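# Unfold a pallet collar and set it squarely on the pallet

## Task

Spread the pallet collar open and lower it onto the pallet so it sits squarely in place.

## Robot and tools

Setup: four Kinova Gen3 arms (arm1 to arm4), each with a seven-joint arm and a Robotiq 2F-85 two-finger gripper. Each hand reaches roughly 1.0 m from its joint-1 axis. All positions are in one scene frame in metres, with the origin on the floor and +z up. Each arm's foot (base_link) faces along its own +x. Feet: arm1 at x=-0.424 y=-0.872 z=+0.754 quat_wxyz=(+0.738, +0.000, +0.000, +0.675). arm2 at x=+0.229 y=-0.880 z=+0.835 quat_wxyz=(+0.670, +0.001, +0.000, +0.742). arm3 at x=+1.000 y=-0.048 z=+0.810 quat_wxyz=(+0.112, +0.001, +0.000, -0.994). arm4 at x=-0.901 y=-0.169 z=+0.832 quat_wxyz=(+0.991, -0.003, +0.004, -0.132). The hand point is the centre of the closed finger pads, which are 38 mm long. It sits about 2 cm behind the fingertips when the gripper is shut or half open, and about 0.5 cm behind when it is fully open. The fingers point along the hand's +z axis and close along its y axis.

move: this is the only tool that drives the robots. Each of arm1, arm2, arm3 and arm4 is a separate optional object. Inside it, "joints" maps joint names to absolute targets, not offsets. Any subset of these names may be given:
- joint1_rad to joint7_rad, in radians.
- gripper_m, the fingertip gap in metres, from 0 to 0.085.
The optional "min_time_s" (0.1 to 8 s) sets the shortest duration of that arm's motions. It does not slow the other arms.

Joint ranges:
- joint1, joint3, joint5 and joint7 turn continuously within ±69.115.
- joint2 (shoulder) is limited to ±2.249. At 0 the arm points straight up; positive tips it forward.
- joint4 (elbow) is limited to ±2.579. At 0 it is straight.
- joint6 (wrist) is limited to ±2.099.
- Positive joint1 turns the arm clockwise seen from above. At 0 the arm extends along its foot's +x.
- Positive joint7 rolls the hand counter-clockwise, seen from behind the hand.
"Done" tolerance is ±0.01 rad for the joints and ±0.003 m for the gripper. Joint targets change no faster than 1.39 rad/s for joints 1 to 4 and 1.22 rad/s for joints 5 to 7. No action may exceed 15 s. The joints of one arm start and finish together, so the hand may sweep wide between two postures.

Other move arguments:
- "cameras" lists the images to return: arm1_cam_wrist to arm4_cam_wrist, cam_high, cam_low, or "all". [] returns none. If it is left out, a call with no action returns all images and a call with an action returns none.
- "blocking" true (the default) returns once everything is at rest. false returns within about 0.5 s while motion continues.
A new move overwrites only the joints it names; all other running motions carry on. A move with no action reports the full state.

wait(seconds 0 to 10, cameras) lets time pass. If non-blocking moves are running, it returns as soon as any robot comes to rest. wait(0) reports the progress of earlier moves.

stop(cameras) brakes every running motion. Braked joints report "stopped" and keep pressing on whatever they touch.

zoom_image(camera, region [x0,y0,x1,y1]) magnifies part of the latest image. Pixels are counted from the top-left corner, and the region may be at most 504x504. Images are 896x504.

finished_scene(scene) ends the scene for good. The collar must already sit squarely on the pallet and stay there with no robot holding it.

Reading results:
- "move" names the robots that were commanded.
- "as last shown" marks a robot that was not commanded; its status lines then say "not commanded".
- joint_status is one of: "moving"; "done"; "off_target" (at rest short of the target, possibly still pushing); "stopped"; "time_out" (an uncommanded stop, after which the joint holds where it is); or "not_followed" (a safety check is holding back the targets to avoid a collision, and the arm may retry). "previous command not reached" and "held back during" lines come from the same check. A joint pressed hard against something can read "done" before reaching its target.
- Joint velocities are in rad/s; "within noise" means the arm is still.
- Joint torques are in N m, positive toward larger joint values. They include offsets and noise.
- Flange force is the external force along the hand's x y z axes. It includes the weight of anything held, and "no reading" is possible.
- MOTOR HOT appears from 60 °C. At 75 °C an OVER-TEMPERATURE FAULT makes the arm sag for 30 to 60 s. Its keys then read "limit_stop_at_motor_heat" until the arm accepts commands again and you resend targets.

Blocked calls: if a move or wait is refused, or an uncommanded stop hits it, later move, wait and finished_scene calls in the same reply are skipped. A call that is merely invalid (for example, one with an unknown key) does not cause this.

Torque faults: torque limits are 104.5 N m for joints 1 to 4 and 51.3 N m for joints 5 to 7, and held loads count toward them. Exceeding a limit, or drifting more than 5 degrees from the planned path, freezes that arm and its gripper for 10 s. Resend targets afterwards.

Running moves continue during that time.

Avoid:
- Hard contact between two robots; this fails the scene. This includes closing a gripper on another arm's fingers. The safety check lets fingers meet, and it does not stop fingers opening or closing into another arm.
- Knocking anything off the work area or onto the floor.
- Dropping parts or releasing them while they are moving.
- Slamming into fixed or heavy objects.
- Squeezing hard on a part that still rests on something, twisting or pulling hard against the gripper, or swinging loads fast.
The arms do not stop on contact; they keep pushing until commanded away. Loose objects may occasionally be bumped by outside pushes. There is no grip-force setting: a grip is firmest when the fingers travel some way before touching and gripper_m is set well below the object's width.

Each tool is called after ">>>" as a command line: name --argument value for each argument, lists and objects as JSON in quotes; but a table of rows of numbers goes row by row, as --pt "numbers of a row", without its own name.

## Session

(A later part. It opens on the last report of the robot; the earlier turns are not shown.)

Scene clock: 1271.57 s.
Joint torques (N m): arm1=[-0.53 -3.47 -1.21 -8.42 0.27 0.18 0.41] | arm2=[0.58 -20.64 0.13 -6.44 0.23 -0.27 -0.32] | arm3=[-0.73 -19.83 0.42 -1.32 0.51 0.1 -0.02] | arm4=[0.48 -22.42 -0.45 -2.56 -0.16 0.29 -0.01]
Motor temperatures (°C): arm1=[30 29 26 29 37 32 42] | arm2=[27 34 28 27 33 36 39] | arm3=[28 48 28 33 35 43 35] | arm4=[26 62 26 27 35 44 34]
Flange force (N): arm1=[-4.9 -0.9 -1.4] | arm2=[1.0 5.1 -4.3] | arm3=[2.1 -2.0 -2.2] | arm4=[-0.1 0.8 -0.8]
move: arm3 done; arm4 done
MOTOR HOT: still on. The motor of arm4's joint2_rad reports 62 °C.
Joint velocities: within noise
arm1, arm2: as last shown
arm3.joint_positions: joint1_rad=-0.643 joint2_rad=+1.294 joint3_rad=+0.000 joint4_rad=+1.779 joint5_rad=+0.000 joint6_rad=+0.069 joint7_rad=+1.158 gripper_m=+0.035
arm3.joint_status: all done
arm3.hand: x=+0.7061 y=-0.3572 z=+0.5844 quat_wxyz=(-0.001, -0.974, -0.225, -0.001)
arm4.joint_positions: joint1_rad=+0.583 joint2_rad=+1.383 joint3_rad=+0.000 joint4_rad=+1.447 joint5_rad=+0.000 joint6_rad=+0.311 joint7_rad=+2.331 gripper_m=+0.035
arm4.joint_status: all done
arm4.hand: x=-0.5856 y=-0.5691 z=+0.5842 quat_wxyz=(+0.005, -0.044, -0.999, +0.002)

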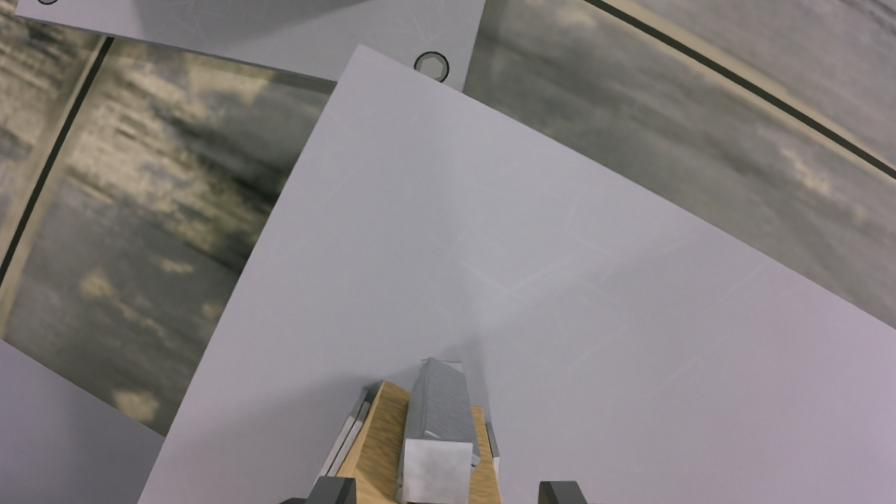

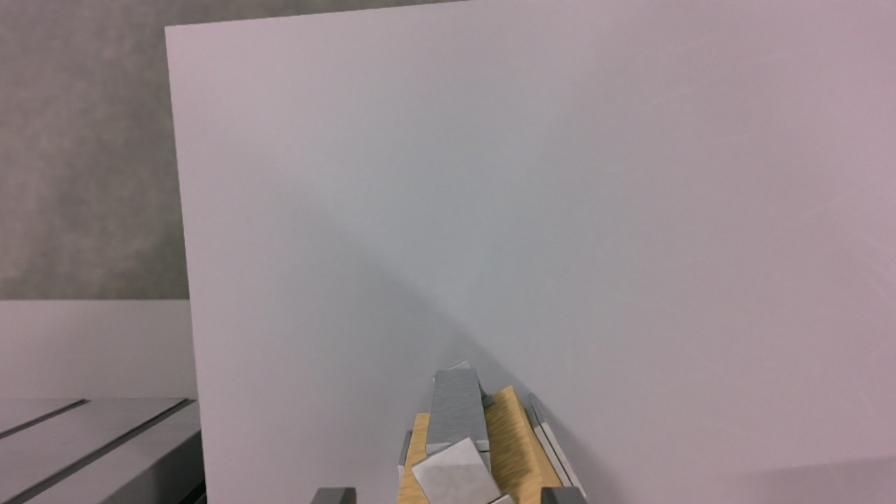

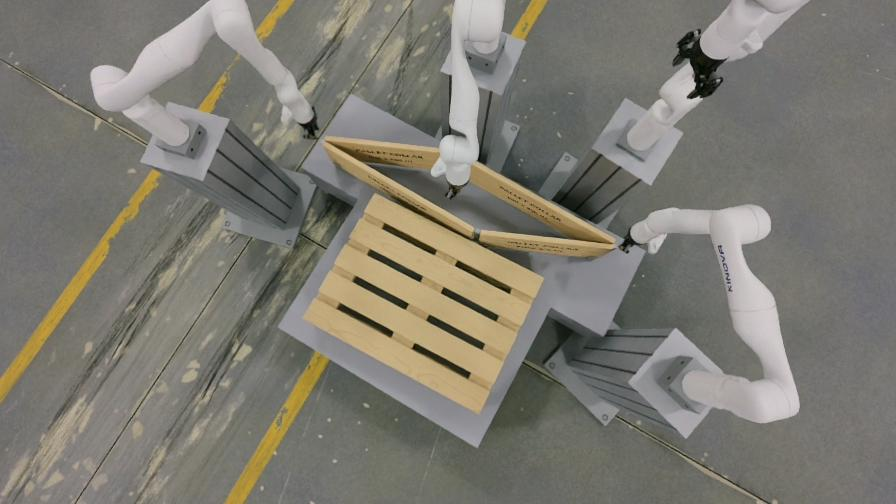

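>>> move --arm3 '{"joints":{"joint1_rad":-0.461,"joint2_rad":1.3304,"joint4_rad":1.4875,"joint6_rad":0.3236,"joint7_rad":0.8853,"gripper_m":0.045},"min_time_s":2}' --arm4 '{"joints":{"joint1_rad":0.4519,"joint2_rad":1.4747,"joint4_rad":1.0703,"joint6_rad":0.5967,"joint7_rad":2.2875,"gripper_m":0.045},"min_time_s":2}' --cameras '["arm3_cam_wrist","arm4_cam_wrist"]'

Scene clock: 1327.80 s.
Joint torques (N m): arm1=[-0.54 -3.46 -1.29 -8.38 0.28 0.17 0.36] | arm2=[0.6 -20.6 0.08 -6.53 0.23 -0.24 -0.35] | arm3=[-0.71 -22.14 0.34 -3.51 0.47 0.15 -0.03] | arm4=[0.5 -25.07 -0.43 -4.93 -0.13 0.35 -0.05]
Motor temperatures (°C): arm1=[30 29 26 29 37 32 42] | arm2=[27 34 28 27 33 36 39] | arm3=[28 46 27 33 35 43 35] | arm4=[26 58 26 26 35 43 34]
Flange force (N): arm1=[-5.0 -1.3 -1.6] | arm2=[1.1 5.6 -4.4] | arm3=[2.0 -2.8 -2.3] | arm4=[0.4 1.1 -0.7]
move: arm3 done; arm4 done
MOTOR HOT: still on. The motor of arm4's joint2_rad reports 58 °C.
Joint velocities: within noise
arm1, arm2: as last shown
arm3.joint_positions: joint1_rad=-0.461 joint2_rad=+1.330 joint3_rad=+0.000 joint4_rad=+1.488 joint5_rad=+0.000 joint6_rad=+0.324 joint7_rad=+0.885 gripper_m=+0.045
arm3.joint_status: all done
arm3.hand: x=+0.5913 y=-0.3512 z=+0.5848 quat_wxyz=(+0.000, -1.000, +0.000, -0.001)
arm4.joint_positions: joint1_rad=+0.452 joint2_rad=+1.475 joint3_rad=+0.000 joint4_rad=+1.070 joint5_rad=+0.000 joint6_rad=+0.597 joint7_rad=+2.287 gripper_m=+0.045
arm4.joint_status: all done
arm4.hand: x=-0.4715 y=-0.5804 z=+0.5840 quat_wxyz=(+0.005, +0.000, -1.000, +0.002)

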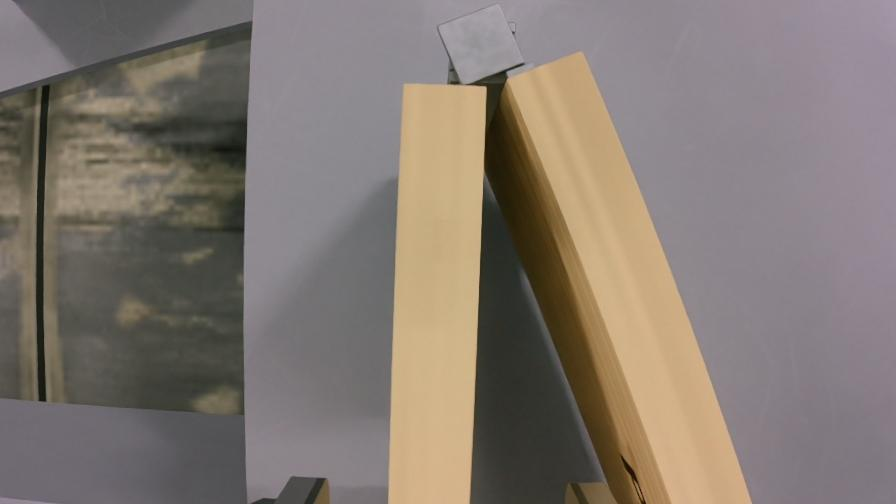

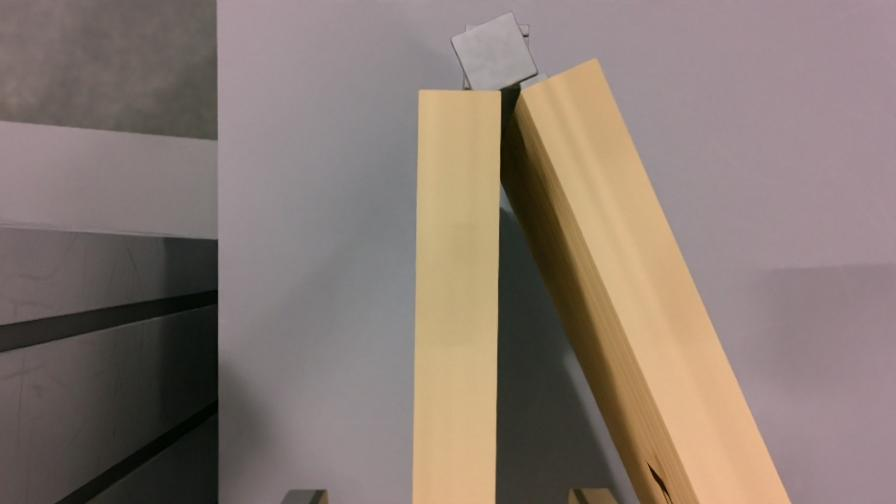

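>>> move --arm3 '{"joints":{"joint1_rad":-0.4549,"joint2_rad":1.5838,"joint4_rad":1.2822,"joint6_rad":0.2756,"joint7_rad":0.8565},"min_time_s":2.5}' --arm4 '{"joints":{"joint1_rad":0.4496,"joint2_rad":1.7401,"joint4_rad":0.7939,"joint6_rad":0.6076,"joint7_rad":2.2677},"min_time_s":2.5}' --cameras '["arm3_cam_wrist","arm4_cam_wrist"]'

Scene clock: 1372.93 s.
Joint torques (N m): arm1=[-0.49 -3.46 -1.26 -8.35 0.25 0.18 0.4] | arm2=[0.51 -20.62 0.12 -6.46 0.28 -0.26 -0.37] | arm3=[-3.63 -20.79 -2.55 -3.57 0.23 -0.18 0.06] | arm4=[-1.17 -18.16 -1.73 -1.09 -0.4 1.66 0.04]
Motor temperatures (°C): arm1=[30 29 26 29 37 32 42] | arm2=[27 34 28 27 33 36 39] | arm3=[28 43 27 32 35 43 35] | arm4=[26 54 26 26 35 43 34]
Flange force (N): arm1=[-5.0 -1.0 -1.7] | arm2=[1.2 5.2 -4.4] | arm3=[-0.2 -8.3 -7.9] | arm4=[-2.1 -4.8 -7.0]
move: arm3 done; arm4 done
MOTOR HOT: cleared for the motors of arm4.
Joint velocities: within noise
arm1.joint_positions: joint1_rad=+0.363 joint2_rad=-0.351 joint3_rad=-0.093 joint4_rad=+1.581 joint5_rad=-0.023 joint6_rad=+1.975 joint7_rad=+1.182 gripper_m=+0.085
arm1.joint_status: not commanded
arm1.hand: x=-0.3653 y=-0.7538 z=+1.2277 quat_wxyz=(+0.019, +0.401, -0.916, +0.027)
arm2: as last shown
arm3.joint_positions: joint1_rad=-0.455 joint2_rad=+1.584 joint3_rad=+0.000 joint4_rad=+1.282 joint5_rad=+0.000 joint6_rad=+0.276 joint7_rad=+0.856 gripper_m=+0.045
arm3.joint_status: all done
arm3.hand: x=+0.5915 y=-0.3472 z=+0.4747 quat_wxyz=(+0.000, -1.000, +0.017, -0.001)
arm4.joint_positions: joint1_rad=+0.450 joint2_rad=+1.740 joint3_rad=+0.000 joint4_rad=+0.794 joint5_rad=+0.000 joint6_rad=+0.608 joint7_rad=+2.268 gripper_m=+0.045
arm4.joint_status: all done
arm4.hand: x=-0.4724 y=-0.5791 z=+0.4747 quat_wxyz=(+0.005, -0.009, -1.000, +0.002)

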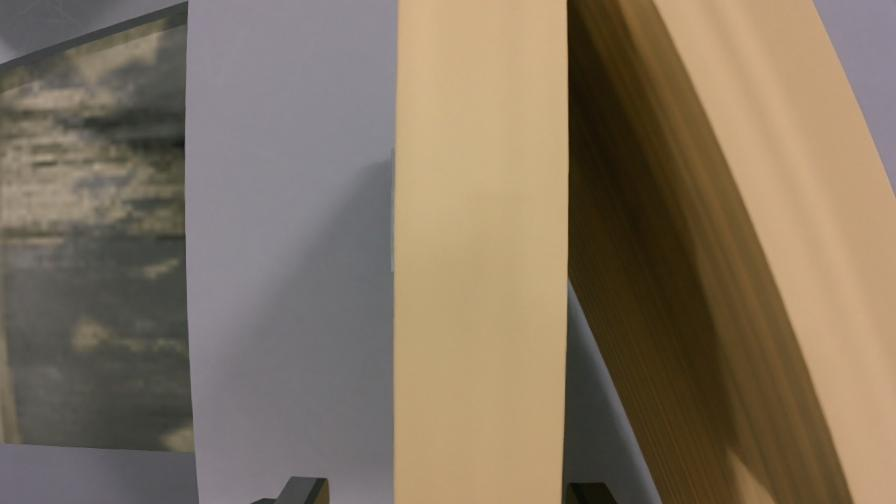

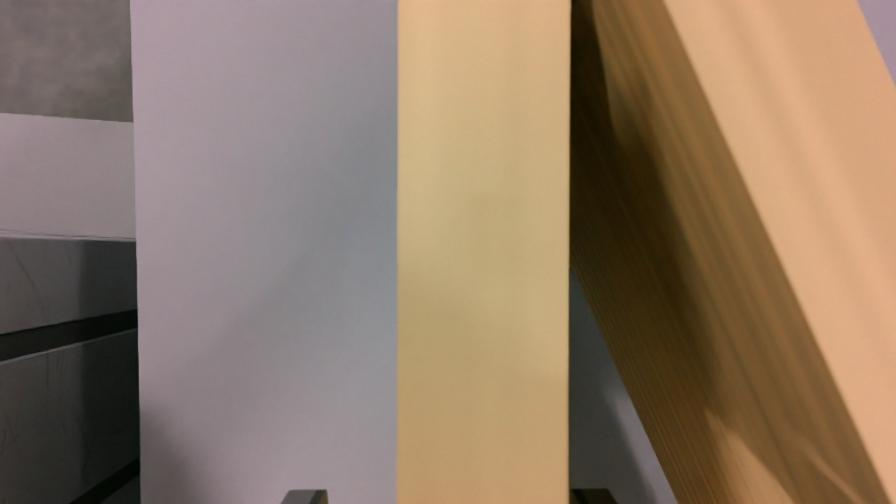

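>>> move --arm3 '{"joints":{"joint1_rad":-0.4604,"joint2_rad":1.5853,"joint4_rad":1.2736,"joint6_rad":0.2827,"joint7_rad":0.851},"min_time_s":1}' --arm4 '{"joints":{"joint1_rad":0.4445,"joint2_rad":1.735,"joint4_rad":0.811,"joint6_rad":0.5955,"joint7_rad":2.2626},"min_time_s":1}' --cameras '["arm3_cam_wrist","arm4_cam_wrist"]'

>>> move --arm3 '{"joints":{"gripper_m":0.01}}' --arm4 '{"joints":{"gripper_m":0.01}}' --cameras '["arm3_cam_wrist","arm4_cam_wrist"]'

Scene clock: 1419.47 s.
Joint torques (N m): arm1=[-0.53 -3.46 -1.31 -8.44 0.3 0.19 0.41] | arm2=[0.6 -20.64 0.19 -6.47 0.27 -0.22 -0.35] | arm3=[-3.96 -22.11 -2.94 -5 0.06 -0.81 -0.03] | arm4=[-3.24 -19.3 -3.64 -1.44 -1.1 1.55 -0.1]
Motor temperatures (°C): arm1=[30 29 26 29 37 32 42] | arm2=[27 34 28 27 33 36 39] | arm3=[28 42 27 32 35 43 35] | arm4=[26 50 26 26 35 43 34]
Flange force (N): arm1=[-4.9 -1.1 -1.3] | arm2=[1.0 5.3 -4.3] | arm3=[1.2 -10.5 -8.2] | arm4=[0.3 -7.7 -5.1]
move: arm3 done; arm4 done
Joint velocities: within noise
arm1: as last shown
arm2.joint_positions: joint1_rad=-0.275 joint2_rad=+0.980 joint3_rad=+0.000 joint4_rad=+1.472 joint5_rad=+0.000 joint6_rad=+0.689 joint7_rad=+2.765 gripper_m=+0.000
arm2.joint_status: not commanded
arm2.hand: x=+0.0496 y=-0.3603 z=+0.8016 quat_wxyz=(-0.001, +1.000, +0.000, -0.001)
arm3.joint_positions: joint1_rad=-0.460 joint2_rad=+1.585 joint3_rad=+0.000 joint4_rad=+1.274 joint5_rad=+0.000 joint6_rad=+0.283 joint7_rad=+0.851 gripper_m=+0.045
arm3.joint_status: all done
arm3.hand: x=+0.5915 y=-0.3508 z=+0.4747 quat_wxyz=(+0.000, -1.000, +0.017, -0.001)
arm4.joint_positions: joint1_rad=+0.445 joint2_rad=+1.735 joint3_rad=+0.000 joint4_rad=+0.811 joint5_rad=+0.000 joint6_rad=+0.596 joint7_rad=+2.263 gripper_m=+0.045
arm4.joint_status: all done
arm4.hand: x=-0.4724 y=-0.5751 z=+0.4747 quat_wxyz=(+0.005, -0.009, -1.000, +0.002)

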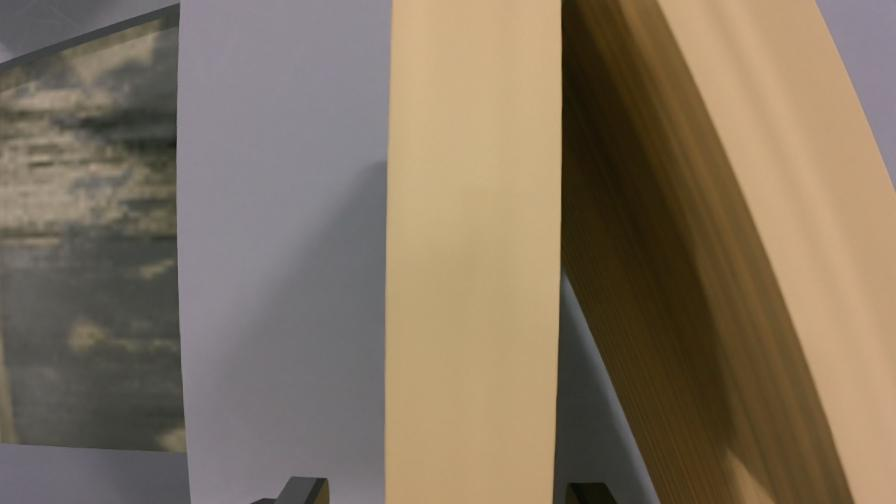

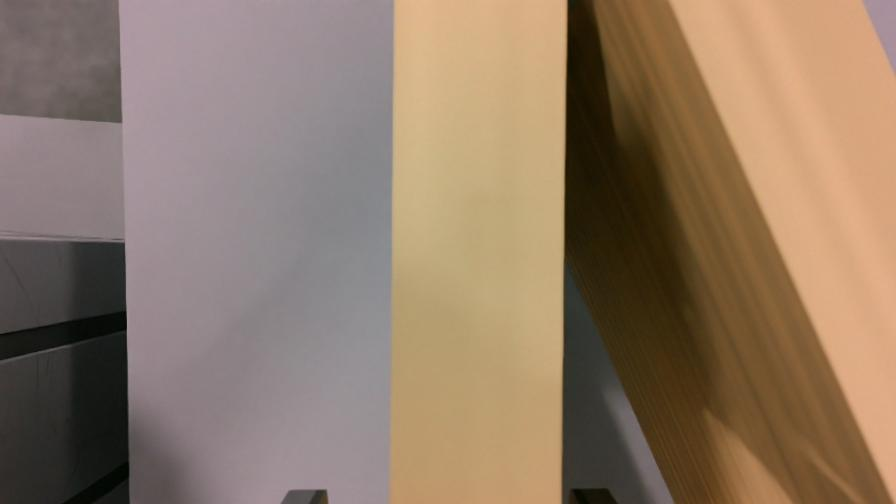

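Scene clock: 1420.23 s.
Joint torques (N m): arm1=[-0.57 -3.45 -1.3 -8.4 0.28 0.17 0.4] | arm2=[0.58 -20.63 0.24 -6.54 0.27 -0.26 -0.37] | arm3=[-1.2 -18.24 -2.28 -6.45 -0.51 -2.76 -0.54] | arm4=[2.3 -24.62 2.1 -6.53 1.21 -1.2 0.53]
Motor temperatures (°C): arm1=[30 29 26 29 37 32 42] | arm2=[27 34 28 27 33 36 39] | arm3=[28 42 27 32 35 43 35] | arm4=[26 50 26 26 35 43 34]
Flange force (N): arm1=[-4.9 -1.2 -1.5] | arm2=[1.2 5.5 -4.4] | arm3=[5.7 -8.4 -20.8] | arm4=[0.8 6.8 -6.2]
move: arm3 off_target; arm4 off_target
Joint velocities: within noise
arm1, arm2: as last shown
arm3.joint_positions: joint1_rad=-0.460 joint2_rad=+1.585 joint3_rad=+0.000 joint4_rad=+1.274 joint5_rad=+0.000 joint6_rad=+0.283 joint7_rad=+0.851 gripper_m=+0.019
arm3.joint_status: gripper_m off_target (ended at +0.019, target +0.010)
arm3.hand: x=+0.5915 y=-0.3508 z=+0.4747 quat_wxyz=(+0.000, -1.000, +0.017, -0.001)
arm4.joint_positions: joint1_rad=+0.444 joint2_rad=+1.735 joint3_rad=+0.000 joint4_rad=+0.811 joint5_rad=+0.000 joint6_rad=+0.596 joint7_rad=+2.263 gripper_m=+0.019
arm4.joint_status: gripper_m off_target (ended at +0.019, target +0.010)
arm4.hand: x=-0.4725 y=-0.5750 z=+0.4747 quat_wxyz=(+0.005, -0.009, -1.000, +0.002)

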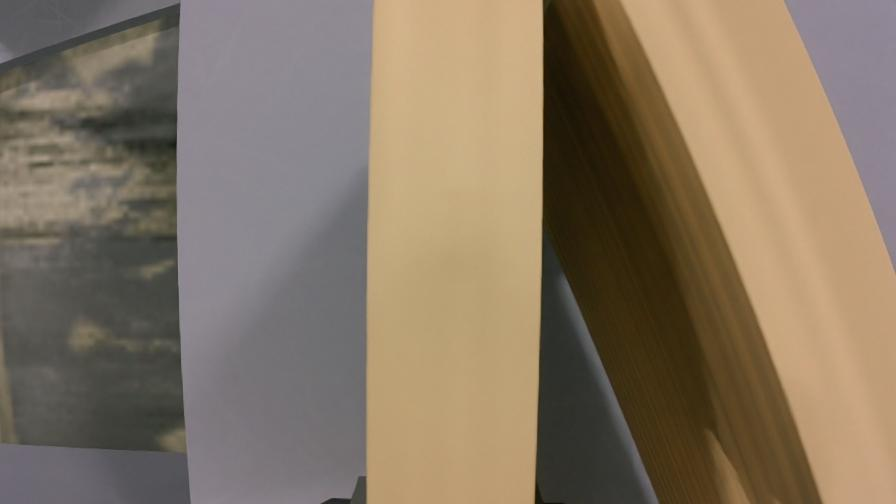

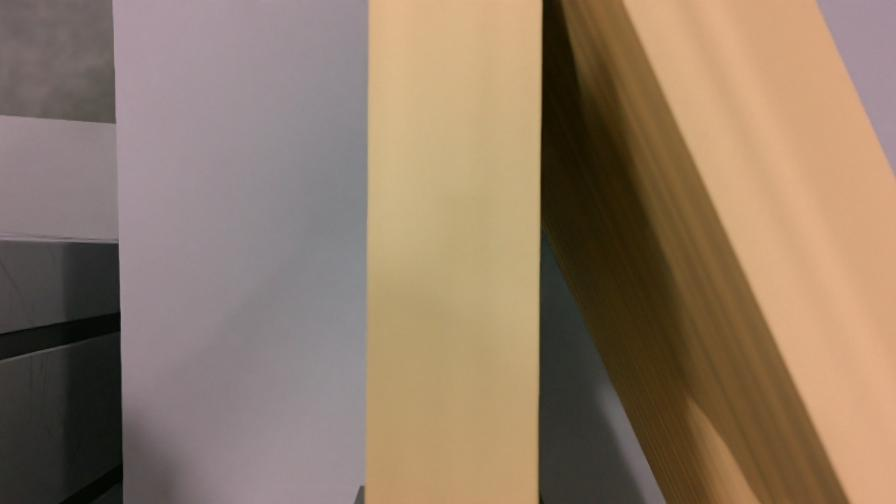

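>>> wait --seconds 0 --cameras '["arm2_cam_wrist","cam_high"]'

>>> zoom_image --camera "cam_high" --region '[290, 180, 560, 430]'

Scene clock: 1440.87 s.
Joint torques (N m): arm1=[-0.53 -3.48 -1.26 -8.4 0.26 0.17 0.41] | arm2=[0.62 -20.66 0.22 -6.54 0.25 -0.21 -0.29] | arm3=[-1.12 -18.36 -2.17 -6.62 -0.5 -2.83 -0.54] | arm4=[2.41 -25.39 2.21 -7.2 1.23 -1.5 0.52]
Motor temperatures (°C): arm1=[30 29 26 29 37 32 42] | arm2=[27 34 28 27 33 36 39] | arm3=[28 41 27 32 35 43 35] | arm4=[26 50 26 26 35 43 34]
Flange force (N): arm1=[-5.0 -1.0 -1.6] | arm2=[1.0 5.7 -4.2] | arm3=[6.1 -8.5 -21.0] | arm4=[1.8 7.9 -6.2]
Joint velocities: within noise
arm1.joint_positions: joint1_rad=+0.363 joint2_rad=-0.351 joint3_rad=-0.093 joint4_rad=+1.581 joint5_rad=-0.023 joint6_rad=+1.975 joint7_rad=+1.182 gripper_m=+0.085
arm1.joint_status: not commanded
arm1.hand: x=-0.3653 y=-0.7538 z=+1.2277 quat_wxyz=(+0.019, +0.401, -0.916, +0.027)
arm2.joint_positions: joint1_rad=-0.275 joint2_rad=+0.980 joint3_rad=+0.000 joint4_rad=+1.472 joint5_rad=+0.000 joint6_rad=+0.689 joint7_rad=+2.765 gripper_m=+0.000
arm2.joint_status: not commanded
arm2.hand: x=+0.0496 y=-0.3603 z=+0.8016 quat_wxyz=(-0.001, +1.000, +0.000, -0.001)
arm3.joint_positions: joint1_rad=-0.460 joint2_rad=+1.585 joint3_rad=+0.000 joint4_rad=+1.274 joint5_rad=+0.000 joint6_rad=+0.283 joint7_rad=+0.851 gripper_m=+0.019
arm3.joint_status: gripper_m off_target (ended at +0.019, target +0.010)
arm3.hand: x=+0.5915 y=-0.3508 z=+0.4747 quat_wxyz=(+0.000, -1.000, +0.017, -0.001)
arm4.joint_positions: joint1_rad=+0.445 joint2_rad=+1.735 joint3_rad=+0.000 joint4_rad=+0.811 joint5_rad=+0.000 joint6_rad=+0.596 joint7_rad=+2.263 gripper_m=+0.019
arm4.joint_status: gripper_m off_target (ended at +0.019, target +0.010)
arm4.hand: x=-0.4724 y=-0.5751 z=+0.4747 quat_wxyz=(+0.005, -0.009, -1.000, +0.002)

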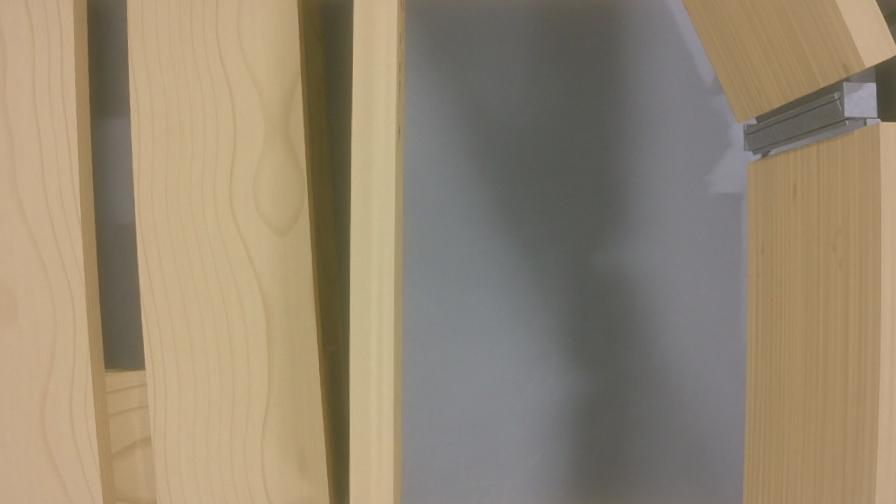

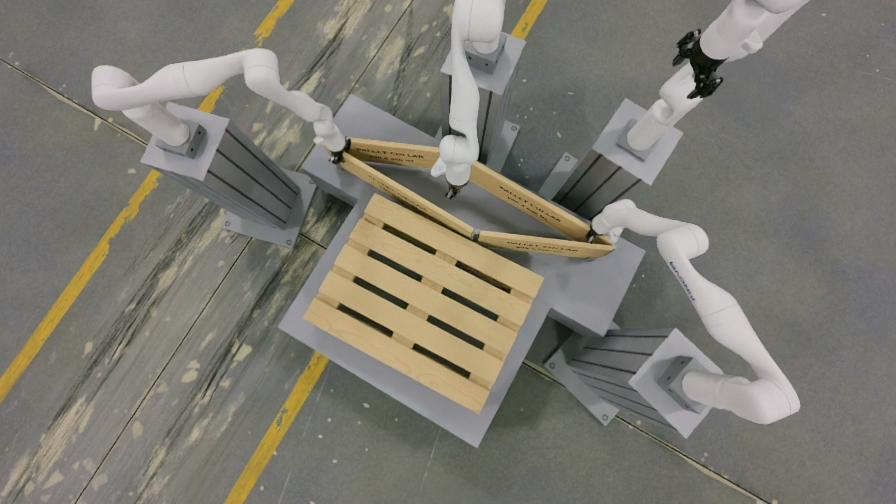

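Scaled by 1.867 from the camera's image (finer frame: 1280x720).

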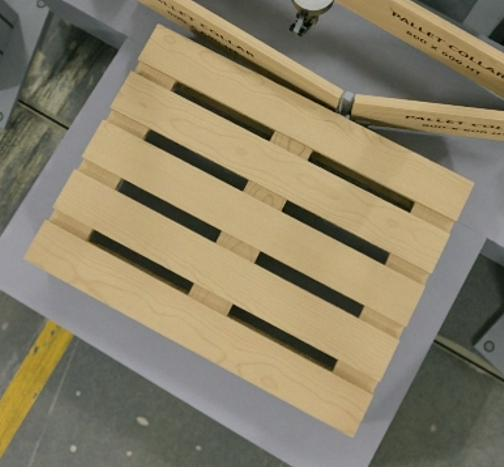

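>>> move --arm3 '{"joints":{"joint2_rad":1.3635,"joint4_rad":1.4657,"joint6_rad":0.3125},"min_time_s":1.6}' --arm4 '{"joints":{"joint2_rad":1.4999,"joint4_rad":1.0637,"joint6_rad":0.5781},"min_time_s":1.6}'

>>> move --arm3 '{"joints":{"joint2_rad":1.1514,"joint4_rad":1.5844,"joint6_rad":0.4058},"min_time_s":1.6}' --arm4 '{"joints":{"joint2_rad":1.2952,"joint4_rad":1.211,"joint6_rad":0.6354},"min_time_s":1.6}' --cameras '["cam_high"]'

>>> move --arm3 '{"joints":{"joint1_rad":-0.3262,"joint2_rad":1.1227,"joint4_rad":1.7133,"joint6_rad":0.3056,"joint7_rad":0.994},"min_time_s":1.6}' --arm4 '{"joints":{"joint1_rad":0.3554,"joint2_rad":1.2312,"joint4_rad":1.4291,"joint6_rad":0.4812,"joint7_rad":2.1779},"min_time_s":1.6}'

>>> move --arm3 '{"joints":{"joint1_rad":-0.1732,"joint2_rad":1.107,"joint4_rad":1.7998,"joint6_rad":0.2348,"joint7_rad":1.1557},"min_time_s":1.6}' --arm4 '{"joints":{"joint1_rad":0.2499,"joint2_rad":1.1885,"joint4_rad":1.6046,"joint6_rad":0.3485,"joint7_rad":2.0768},"min_time_s":1.6}'

>>> move --arm3 '{"joints":{"joint1_rad":-0.0055,"joint2_rad":1.1005,"joint4_rad":1.8424,"joint6_rad":0.1987,"joint7_rad":1.3321},"min_time_s":1.6}' --arm4 '{"joints":{"joint1_rad":0.126,"joint2_rad":1.1622,"joint4_rad":1.7442,"joint6_rad":0.2353,"joint7_rad":1.9572},"min_time_s":1.6}'

>>> move --arm3 '{"joints":{"joint1_rad":0.1682,"joint2_rad":1.1009,"joint4_rad":1.8398,"joint6_rad":0.2009,"joint7_rad":1.5145},"min_time_s":1.6}' --arm4 '{"joints":{"joint1_rad":-0.0169,"joint2_rad":1.1493,"joint4_rad":1.8494,"joint6_rad":0.1429,"joint7_rad":1.8186},"min_time_s":1.6}' --cameras '["cam_high","cam_low","arm2_cam_wrist"]'

Scene clock: 1651.53 s.
Joint torques (N m): arm1=[-0.51 -3.49 -1.28 -8.37 0.27 0.17 0.37] | arm2=[0.68 -20.66 0.21 -6.52 0.3 -0.22 -0.32] | arm3=[-0.31 -33.72 1.47 -3.49 -0.21 1.32 -1.17] | arm4=[2.77 -44.93 1.86 -10.64 0.57 -0.63 0.35]
Motor temperatures (°C): arm1=[30 29 26 29 37 32 42] | arm2=[27 34 28 27 32 36 39] | arm3=[28 40 27 32 35 43 35] | arm4=[26 46 26 26 35 43 34]
Flange force (N): arm1=[-5.1 -1.2 -1.7] | arm2=[0.9 5.6 -4.2] | arm3=[-2.6 -1.1 24.4] | arm4=[-4.8 2.4 32.6]
move: arm3 done; arm4 done
Joint velocities: within noise
arm1, arm2: as last shown
arm3.joint_positions: joint1_rad=-0.460 joint2_rad=+1.364 joint3_rad=+0.000 joint4_rad=+1.466 joint5_rad=+0.000 joint6_rad=+0.313 joint7_rad=+0.851 gripper_m=+0.019
arm3.joint_status: all done
arm3.hand: x=+0.5914 y=-0.3507 z=+0.5701 quat_wxyz=(+0.000, -1.000, +0.017, -0.001)
arm4.joint_positions: joint1_rad=+0.444 joint2_rad=+1.500 joint3_rad=+0.000 joint4_rad=+1.064 joint5_rad=+0.000 joint6_rad=+0.578 joint7_rad=+2.263 gripper_m=+0.019
arm4.joint_status: all done
arm4.hand: x=-0.4715 y=-0.5746 z=+0.5702 quat_wxyz=(+0.005, -0.009, -1.000, +0.002)
pictures: none

Scene clock: 1653.47 s.
Joint torques (N m): arm1=[-0.63 -3.53 -1.29 -8.36 0.3 0.19 0.39] | arm2=[0.63 -20.64 0.17 -6.5 0.25 -0.22 -0.33] | arm3=[-0.11 -35.31 2.1 -7.57 0.36 0.21 -0.72] | arm4=[-0.16 -45.53 -0.52 -12.65 0.34 -1.04 0.83]
Motor temperatures (°C): arm1=[30 29 26 29 37 32 42] | arm2=[27 34 28 27 32 36 39] | arm3=[28 40 27 32 35 43 35] | arm4=[26 47 26 26 35 43 34]
Flange force (N): arm1=[-5.1 -1.1 -1.7] | arm2=[1.0 5.5 -4.3] | arm3=[2.0 -3.3 25.1] | arm4=[-0.2 1.1 32.4]
move: arm3 done; arm4 done
Joint velocities: within noise
arm1, arm2: as last shown
arm3.joint_positions: joint1_rad=-0.460 joint2_rad=+1.151 joint3_rad=+0.000 joint4_rad=+1.584 joint5_rad=+0.000 joint6_rad=+0.406 joint7_rad=+0.851 gripper_m=+0.019
arm3.joint_status: all done
arm3.hand: x=+0.5912 y=-0.3507 z=+0.6652 quat_wxyz=(+0.000, -1.000, +0.017, -0.001)
arm4.joint_positions: joint1_rad=+0.444 joint2_rad=+1.295 joint3_rad=+0.000 joint4_rad=+1.211 joint5_rad=+0.000 joint6_rad=+0.635 joint7_rad=+2.263 gripper_m=+0.019
arm4.joint_status: all done
arm4.hand: x=-0.4706 y=-0.5742 z=+0.6652 quat_wxyz=(+0.005, -0.009, -1.000, +0.002)

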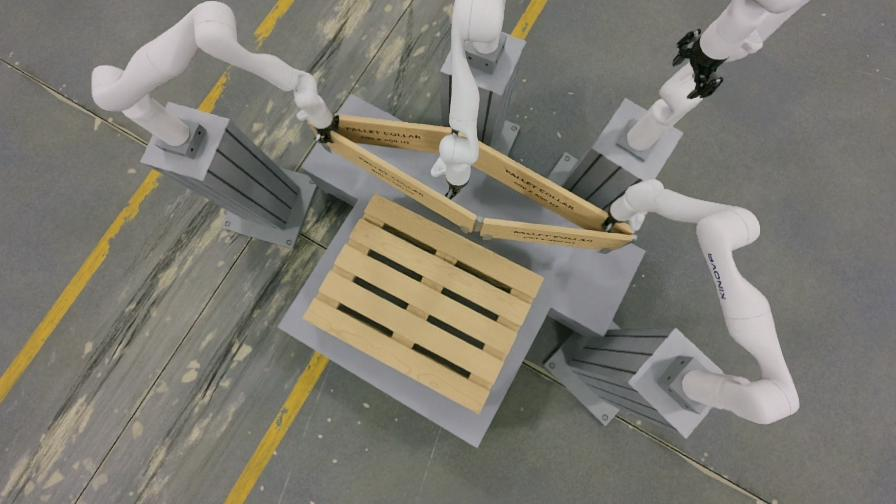

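Scene clock: 1655.43 s.
Joint torques (N m): arm1=[-0.6 -3.47 -1.26 -8.38 0.27 0.2 0.41] | arm2=[0.56 -20.54 0.2 -6.51 0.24 -0.23 -0.31] | arm3=[-0.39 -32.94 1.97 -5.36 0.38 0.38 -0.57] | arm4=[0.63 -42.37 0.16 -9.79 0.32 -1.07 0.51]
Motor temperatures (°C): arm1=[30 29 26 29 37 32 42] | arm2=[27 34 28 27 32 36 39] | arm3=[28 40 27 32 35 43 35] | arm4=[26 47 26 26 35 43 34]
Flange force (N): arm1=[-5.0 -1.0 -1.5] | arm2=[1.1 5.6 -4.5] | arm3=[0.9 -2.5 25.0] | arm4=[-1.8 1.0 32.8]
move: arm3 done; arm4 done
Joint velocities: within noise
arm1, arm2: as last shown
arm3.joint_positions: joint1_rad=-0.326 joint2_rad=+1.123 joint3_rad=+0.000 joint4_rad=+1.713 joint5_rad=+0.000 joint6_rad=+0.306 joint7_rad=+0.994 gripper_m=+0.019
arm3.joint_status: all done
arm3.hand: x=+0.5839 y=-0.2751 z=+0.6651 quat_wxyz=(+0.000, -1.000, +0.013, -0.001)
arm4.joint_positions: joint1_rad=+0.355 joint2_rad=+1.231 joint3_rad=+0.000 joint4_rad=+1.429 joint5_rad=+0.000 joint6_rad=+0.481 joint7_rad=+2.178 gripper_m=+0.019
arm4.joint_status: all done
arm4.hand: x=-0.4764 y=-0.5056 z=+0.6650 quat_wxyz=(+0.005, -0.007, -1.000, +0.002)
pictures: none

Scene clock: 1657.37 s.
Joint torques (N m): arm1=[-0.54 -3.46 -1.32 -8.42 0.27 0.2 0.41] | arm2=[0.76 -20.61 0.13 -6.48 0.28 -0.24 -0.34] | arm3=[-0.47 -31.48 2.01 -3.91 0.48 0.34 -0.39] | arm4=[1.14 -39.36 0.65 -7.31 0.12 -1.1 0.22]
Motor temperatures (°C): arm1=[30 29 26 29 37 32 42] | arm2=[27 34 28 27 32 36 39] | arm3=[28 40 27 32 35 43 35] | arm4=[26 48 26 26 35 43 34]
Flange force (N): arm1=[-5.0 -1.2 -1.4] | arm2=[0.8 5.5 -4.4] | arm3=[0.3 -1.7 25.0] | arm4=[-2.3 1.5 32.5]
move: arm3 done; arm4 done
Joint velocities: within noise
arm1, arm2: as last shown
arm3.joint_positions: joint1_rad=-0.173 joint2_rad=+1.107 joint3_rad=+0.000 joint4_rad=+1.800 joint5_rad=+0.000 joint6_rad=+0.235 joint7_rad=+1.156 gripper_m=+0.019
arm3.joint_status: all done
arm3.hand: x=+0.5765 y=-0.1995 z=+0.6650 quat_wxyz=(+0.000, -1.000, +0.008, -0.001)
arm4.joint_positions: joint1_rad=+0.250 joint2_rad=+1.188 joint3_rad=+0.000 joint4_rad=+1.605 joint5_rad=+0.000 joint6_rad=+0.348 joint7_rad=+2.077 gripper_m=+0.019
arm4.joint_status: all done
arm4.hand: x=-0.4821 y=-0.4368 z=+0.6647 quat_wxyz=(+0.005, -0.005, -1.000, +0.002)
pictures: none

Scene clock: 1659.30 s.
Joint torques (N m): arm1=[-0.48 -3.48 -1.32 -8.45 0.31 0.18 0.41] | arm2=[0.62 -20.63 0.08 -6.47 0.25 -0.28 -0.35] | arm3=[-0.42 -30.62 2.22 -2.8 0.58 0.39 -0.24] | arm4=[1.65 -36.41 1.29 -4.47 -0.11 -0.73 -0.15]
Motor temperatures (°C): arm1=[30 29 26 29 37 32 42] | arm2=[27 34 28 27 32 36 39] | arm3=[28 40 27 32 35 43 35] | arm4=[26 48 26 26 35 43 34]
Flange force (N): arm1=[-5.0 -1.1 -1.3] | arm2=[1.0 5.2 -4.4] | arm3=[-0.8 -1.0 25.1] | arm4=[-3.3 1.8 32.6]
move: arm3 done; arm4 done
Joint velocities: within noise
arm1, arm2: as last shown
arm3.joint_positions: joint1_rad=-0.006 joint2_rad=+1.100 joint3_rad=+0.000 joint4_rad=+1.842 joint5_rad=+0.000 joint6_rad=+0.199 joint7_rad=+1.332 gripper_m=+0.019
arm3.joint_status: all done
arm3.hand: x=+0.5692 y=-0.1238 z=+0.6650 quat_wxyz=(+0.000, -1.000, +0.004, -0.001)
arm4.joint_positions: joint1_rad=+0.126 joint2_rad=+1.162 joint3_rad=+0.000 joint4_rad=+1.744 joint5_rad=+0.000 joint6_rad=+0.235 joint7_rad=+1.957 gripper_m=+0.019
arm4.joint_status: all done
arm4.hand: x=-0.4878 y=-0.3681 z=+0.6645 quat_wxyz=(+0.005, -0.003, -1.000, +0.002)
pictures: none

Scene clock: 1661.23 s.
Joint torques (N m): arm1=[-0.54 -3.46 -1.23 -8.41 0.29 0.19 0.39] | arm2=[0.56 -20.54 0.2 -6.57 0.22 -0.23 -0.34] | arm3=[-0.09 -30.57 2.58 -2.6 0.77 0.43 -0.1] | arm4=[2.11 -33.8 1.92 -1.87 -0.49 -0.29 -0.54]
Motor temperatures (°C): arm1=[30 29 26 29 37 32 42] | arm2=[27 34 28 27 32 36 39] | arm3=[28 40 27 32 35 43 35] | arm4=[26 48 26 26 35 43 34]
Flange force (N): arm1=[-4.9 -1.0 -1.4] | arm2=[1.3 5.8 -4.5] | arm3=[-1.2 0.0 25.2] | arm4=[-4.2 2.2 32.5]
move: arm3 done; arm4 done
Joint velocities: within noise
arm1, arm2: as last shown
arm3.joint_positions: joint1_rad=+0.168 joint2_rad=+1.101 joint3_rad=+0.000 joint4_rad=+1.840 joint5_rad=+0.000 joint6_rad=+0.201 joint7_rad=+1.514 gripper_m=+0.019
arm3.joint_status: all done
arm3.hand: x=+0.5618 y=-0.0482 z=+0.6649 quat_wxyz=(+0.000, -1.000, +0.000, -0.001)
arm4.joint_positions: joint1_rad=-0.017 joint2_rad=+1.149 joint3_rad=+0.000 joint4_rad=+1.849 joint5_rad=+0.000 joint6_rad=+0.143 joint7_rad=+1.819 gripper_m=+0.019
arm4.joint_status: all done
arm4.hand: x=-0.4935 y=-0.2994 z=+0.6637 quat_wxyz=(+0.005, -0.001, -1.000, +0.002)
pictures: arm2_cam_wrist, cam_high, cam_low

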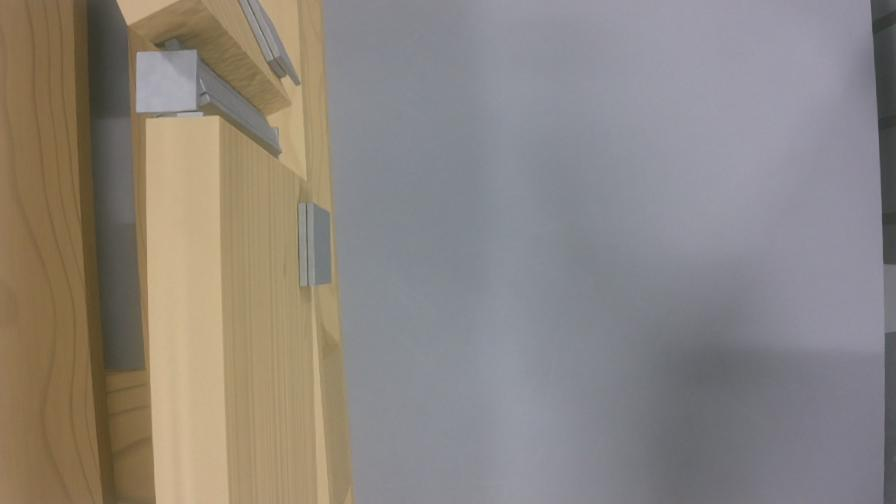

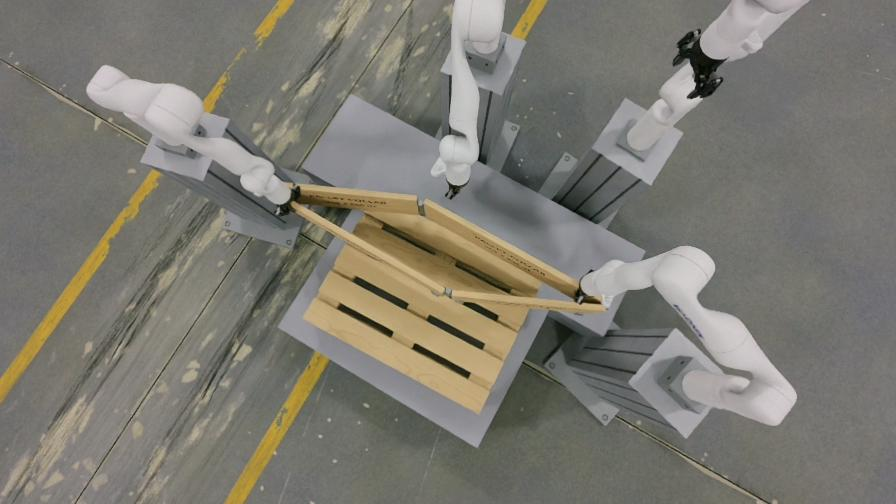

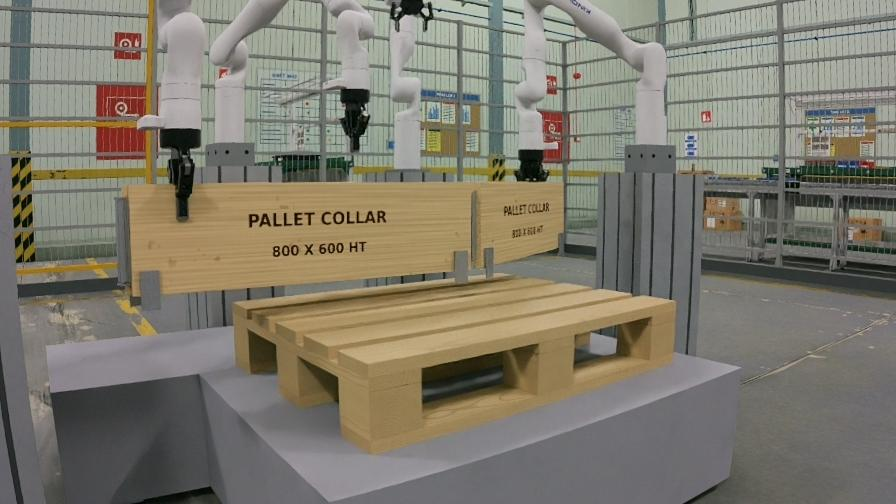

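>>> move --arm3 '{"joints":{"joint1_rad":0.3582,"joint2_rad":1.134,"joint4_rad":1.6595,"joint6_rad":0.3481,"joint7_rad":1.7132},"min_time_s":2}' --arm4 '{"joints":{"joint1_rad":-0.0178,"joint2_rad":1.1471,"joint4_rad":1.8378,"joint6_rad":0.1567,"joint7_rad":1.8265},"min_time_s":2}'

>>> move --arm3 '{"joints":{"joint1_rad":0.5144,"joint2_rad":1.1927,"joint4_rad":1.4292,"joint6_rad":0.5197,"joint7_rad":1.8782},"min_time_s":2}' --arm4 '{"joints":{"joint1_rad":-0.0368,"joint2_rad":1.1646,"joint4_rad":1.7164,"joint6_rad":0.2606,"joint7_rad":1.8162},"min_time_s":2}'

>>> move --arm3 '{"joints":{"joint1_rad":0.6136,"joint2_rad":1.2969,"joint4_rad":1.1007,"joint6_rad":0.744,"joint7_rad":1.9897},"min_time_s":2}' --arm4 '{"joints":{"joint1_rad":-0.0568,"joint2_rad":1.1977,"joint4_rad":1.5548,"joint6_rad":0.3891,"joint7_rad":1.8085},"min_time_s":2}' --cameras '["cam_high","arm3_cam_wrist","arm4_cam_wrist","arm2_cam_wrist"]'

Scene clock: 1811.60 s.
Joint torques (N m): arm1=[-0.54 -3.46 -1.29 -8.35 0.29 0.22 0.39] | arm2=[0.61 -20.56 0.21 -6.47 0.25 -0.24 -0.36] | arm3=[1.97 -32.95 3.31 -4.93 0.16 0.75 -0.89] | arm4=[3.22 -33.92 1.9 -1.96 -0.98 0.1 -0.95]
Motor temperatures (°C): arm1=[30 29 26 29 37 32 42] | arm2=[27 34 28 27 32 36 39] | arm3=[28 40 27 32 35 42 35] | arm4=[26 52 26 25 35 42 34]
Flange force (N): arm1=[-5.1 -1.1 -1.6] | arm2=[1.1 5.4 -4.5] | arm3=[-0.6 2.4 24.6] | arm4=[-4.1 4.0 32.9]
move: arm3 done; arm4 done
Joint velocities: within noise
arm1, arm2: as last shown
arm3.joint_positions: joint1_rad=+0.358 joint2_rad=+1.134 joint3_rad=+0.000 joint4_rad=+1.660 joint5_rad=+0.000 joint6_rad=+0.348 joint7_rad=+1.713 gripper_m=+0.019
arm3.joint_status: all done
arm3.hand: x=+0.5195 y=+0.0413 z=+0.6647 quat_wxyz=(+0.000, -1.000, -0.005, -0.001)
arm4.joint_positions: joint1_rad=-0.018 joint2_rad=+1.147 joint3_rad=+0.000 joint4_rad=+1.838 joint5_rad=+0.000 joint6_rad=+0.157 joint7_rad=+1.826 gripper_m=+0.019
arm4.joint_status: all done
arm4.hand: x=-0.4896 y=-0.3000 z=+0.6652 quat_wxyz=(+0.005, +0.004, -1.000, +0.002)
pictures: none

Scene clock: 1813.93 s.
Joint torques (N m): arm1=[-0.51 -3.47 -1.25 -8.37 0.25 0.19 0.41] | arm2=[0.62 -20.64 0.18 -6.49 0.25 -0.2 -0.37] | arm3=[0.24 -37.8 1.21 -9.73 0.14 -0.21 -0.45] | arm4=[1.53 -37.23 -0.28 -5.71 -0.95 -0.51 -0.69]
Motor temperatures (°C): arm1=[30 29 26 29 37 32 42] | arm2=[27 34 28 27 32 36 39] | arm3=[28 40 27 32 35 42 35] | arm4=[26 52 26 25 35 42 34]
Flange force (N): arm1=[-5.0 -1.0 -1.6] | arm2=[1.1 5.4 -4.2] | arm3=[4.0 1.2 24.7] | arm4=[0.4 1.9 32.8]
move: arm3 done; arm4 done
Joint velocities: within noise
arm1.joint_positions: joint1_rad=+0.363 joint2_rad=-0.351 joint3_rad=-0.093 joint4_rad=+1.581 joint5_rad=-0.023 joint6_rad=+1.975 joint7_rad=+1.182 gripper_m=+0.085
arm1.joint_status: not commanded
arm1.hand: x=-0.3653 y=-0.7538 z=+1.2277 quat_wxyz=(+0.019, +0.401, -0.916, +0.027)
arm2.joint_positions: joint1_rad=-0.275 joint2_rad=+0.980 joint3_rad=+0.000 joint4_rad=+1.472 joint5_rad=+0.000 joint6_rad=+0.689 joint7_rad=+2.765 gripper_m=+0.000
arm2.joint_status: not commanded
arm2.hand: x=+0.0496 y=-0.3603 z=+0.8016 quat_wxyz=(-0.001, +1.000, +0.000, -0.001)
arm3.joint_positions: joint1_rad=+0.514 joint2_rad=+1.193 joint3_rad=+0.000 joint4_rad=+1.429 joint5_rad=+0.000 joint6_rad=+0.520 joint7_rad=+1.878 gripper_m=+0.019
arm3.joint_status: all done
arm3.hand: x=+0.4830 y=+0.1318 z=+0.6646 quat_wxyz=(+0.000, -1.000, -0.009, -0.001)
arm4.joint_positions: joint1_rad=-0.037 joint2_rad=+1.165 joint3_rad=+0.000 joint4_rad=+1.716 joint5_rad=+0.000 joint6_rad=+0.261 joint7_rad=+1.816 gripper_m=+0.019
arm4.joint_status: all done
arm4.hand: x=-0.4532 y=-0.3001 z=+0.6649 quat_wxyz=(+0.005, +0.008, -1.000, +0.002)
pictures: none

Scene clock: 1816.30 s.
Joint torques (N m): arm1=[-0.53 -3.48 -1.27 -8.42 0.27 0.19 0.42] | arm2=[0.61 -20.61 0.14 -6.54 0.28 -0.25 -0.32] | arm3=[-1.39 -42.6 0.23 -13.57 0.37 -0.73 0] | arm4=[0.31 -40.28 -1.01 -8.42 -0.71 -0.78 -0.31]
Motor temperatures (°C): arm1=[30 29 26 29 37 32 42] | arm2=[27 34 28 27 32 36 39] | arm3=[28 40 27 32 35 42 35] | arm4=[26 52 26 25 35 42 34]
Flange force (N): arm1=[-5.0 -1.0 -1.4] | arm2=[1.1 5.6 -4.4] | arm3=[6.4 0.7 24.6] | arm4=[1.1 0.3 32.7]
move: arm3 done; arm4 done
Joint velocities: within noise
arm1, arm2: as last shown
arm3.joint_positions: joint1_rad=+0.614 joint2_rad=+1.297 joint3_rad=+0.000 joint4_rad=+1.101 joint5_rad=+0.000 joint6_rad=+0.744 joint7_rad=+1.990 gripper_m=+0.019
arm3.joint_status: all done
arm3.hand: x=+0.4378 y=+0.2089 z=+0.6645 quat_wxyz=(+0.000, -1.000, -0.015, -0.001)
arm4.joint_positions: joint1_rad=-0.057 joint2_rad=+1.198 joint3_rad=+0.000 joint4_rad=+1.555 joint5_rad=+0.000 joint6_rad=+0.389 joint7_rad=+1.809 gripper_m=+0.019
arm4.joint_status: all done
arm4.hand: x=-0.4081 y=-0.3001 z=+0.6645 quat_wxyz=(+0.005, +0.014, -1.000, +0.002)
pictures: arm2_cam_wrist, arm3_cam_wrist, arm4_cam_wrist, cam_high

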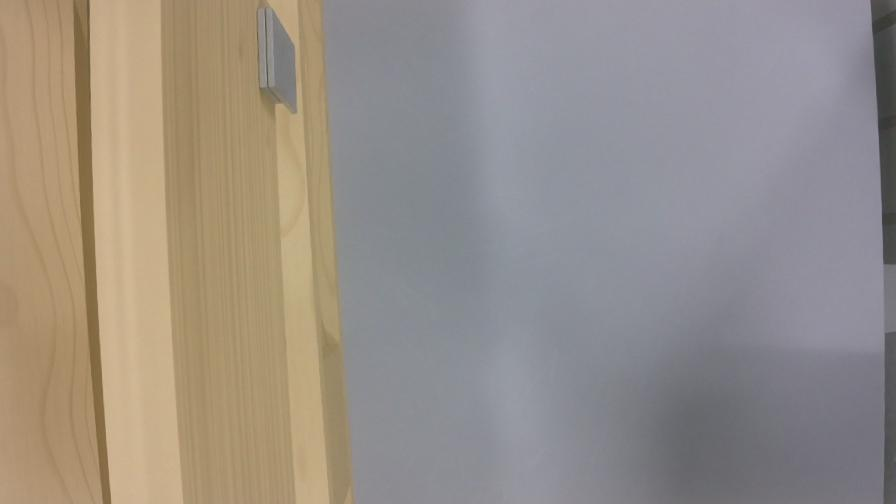

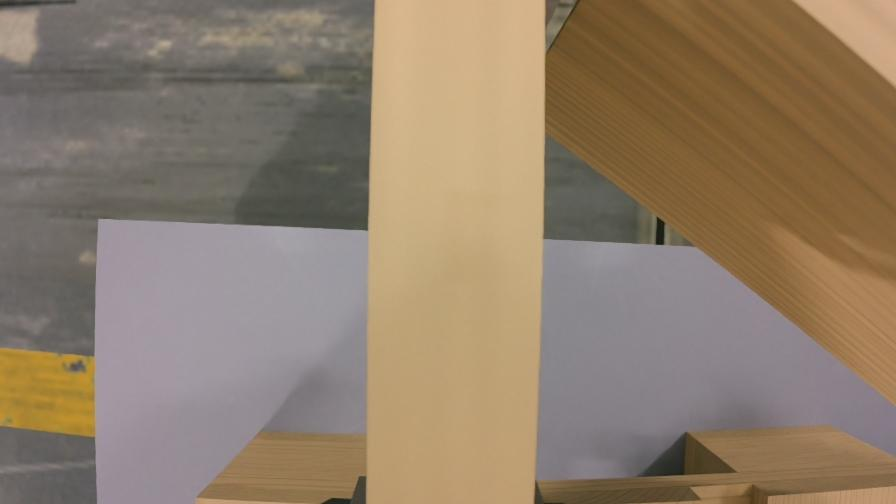

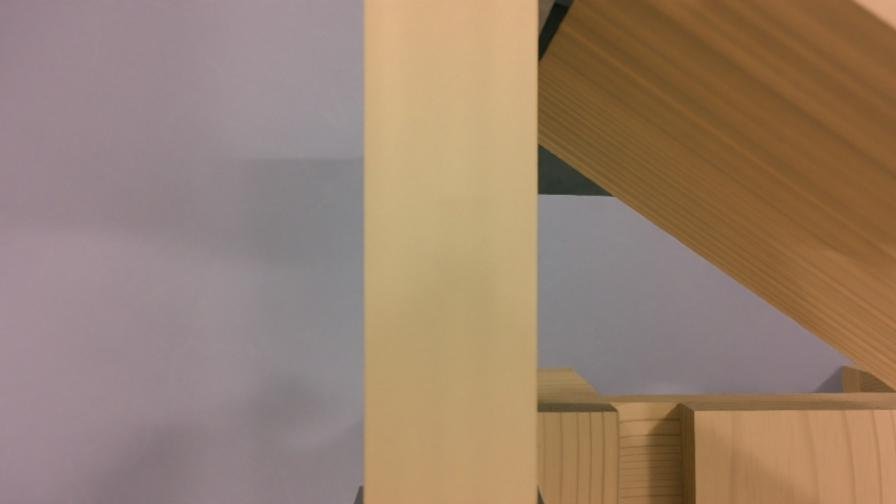

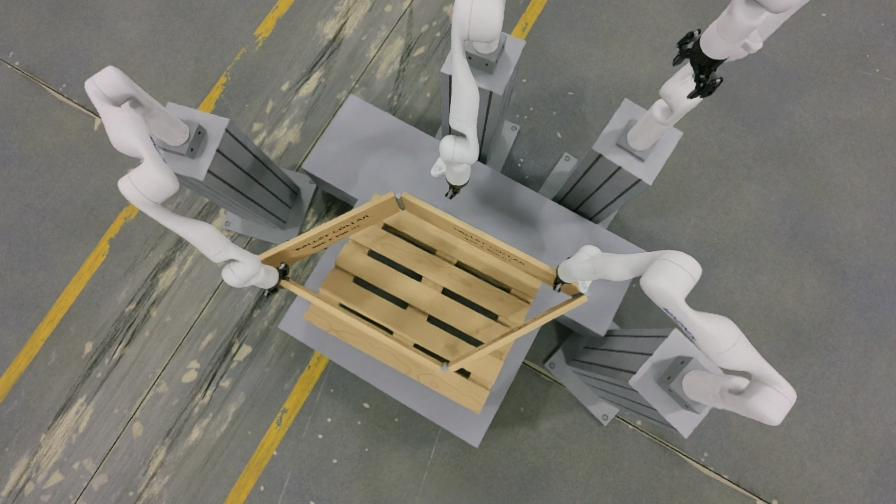

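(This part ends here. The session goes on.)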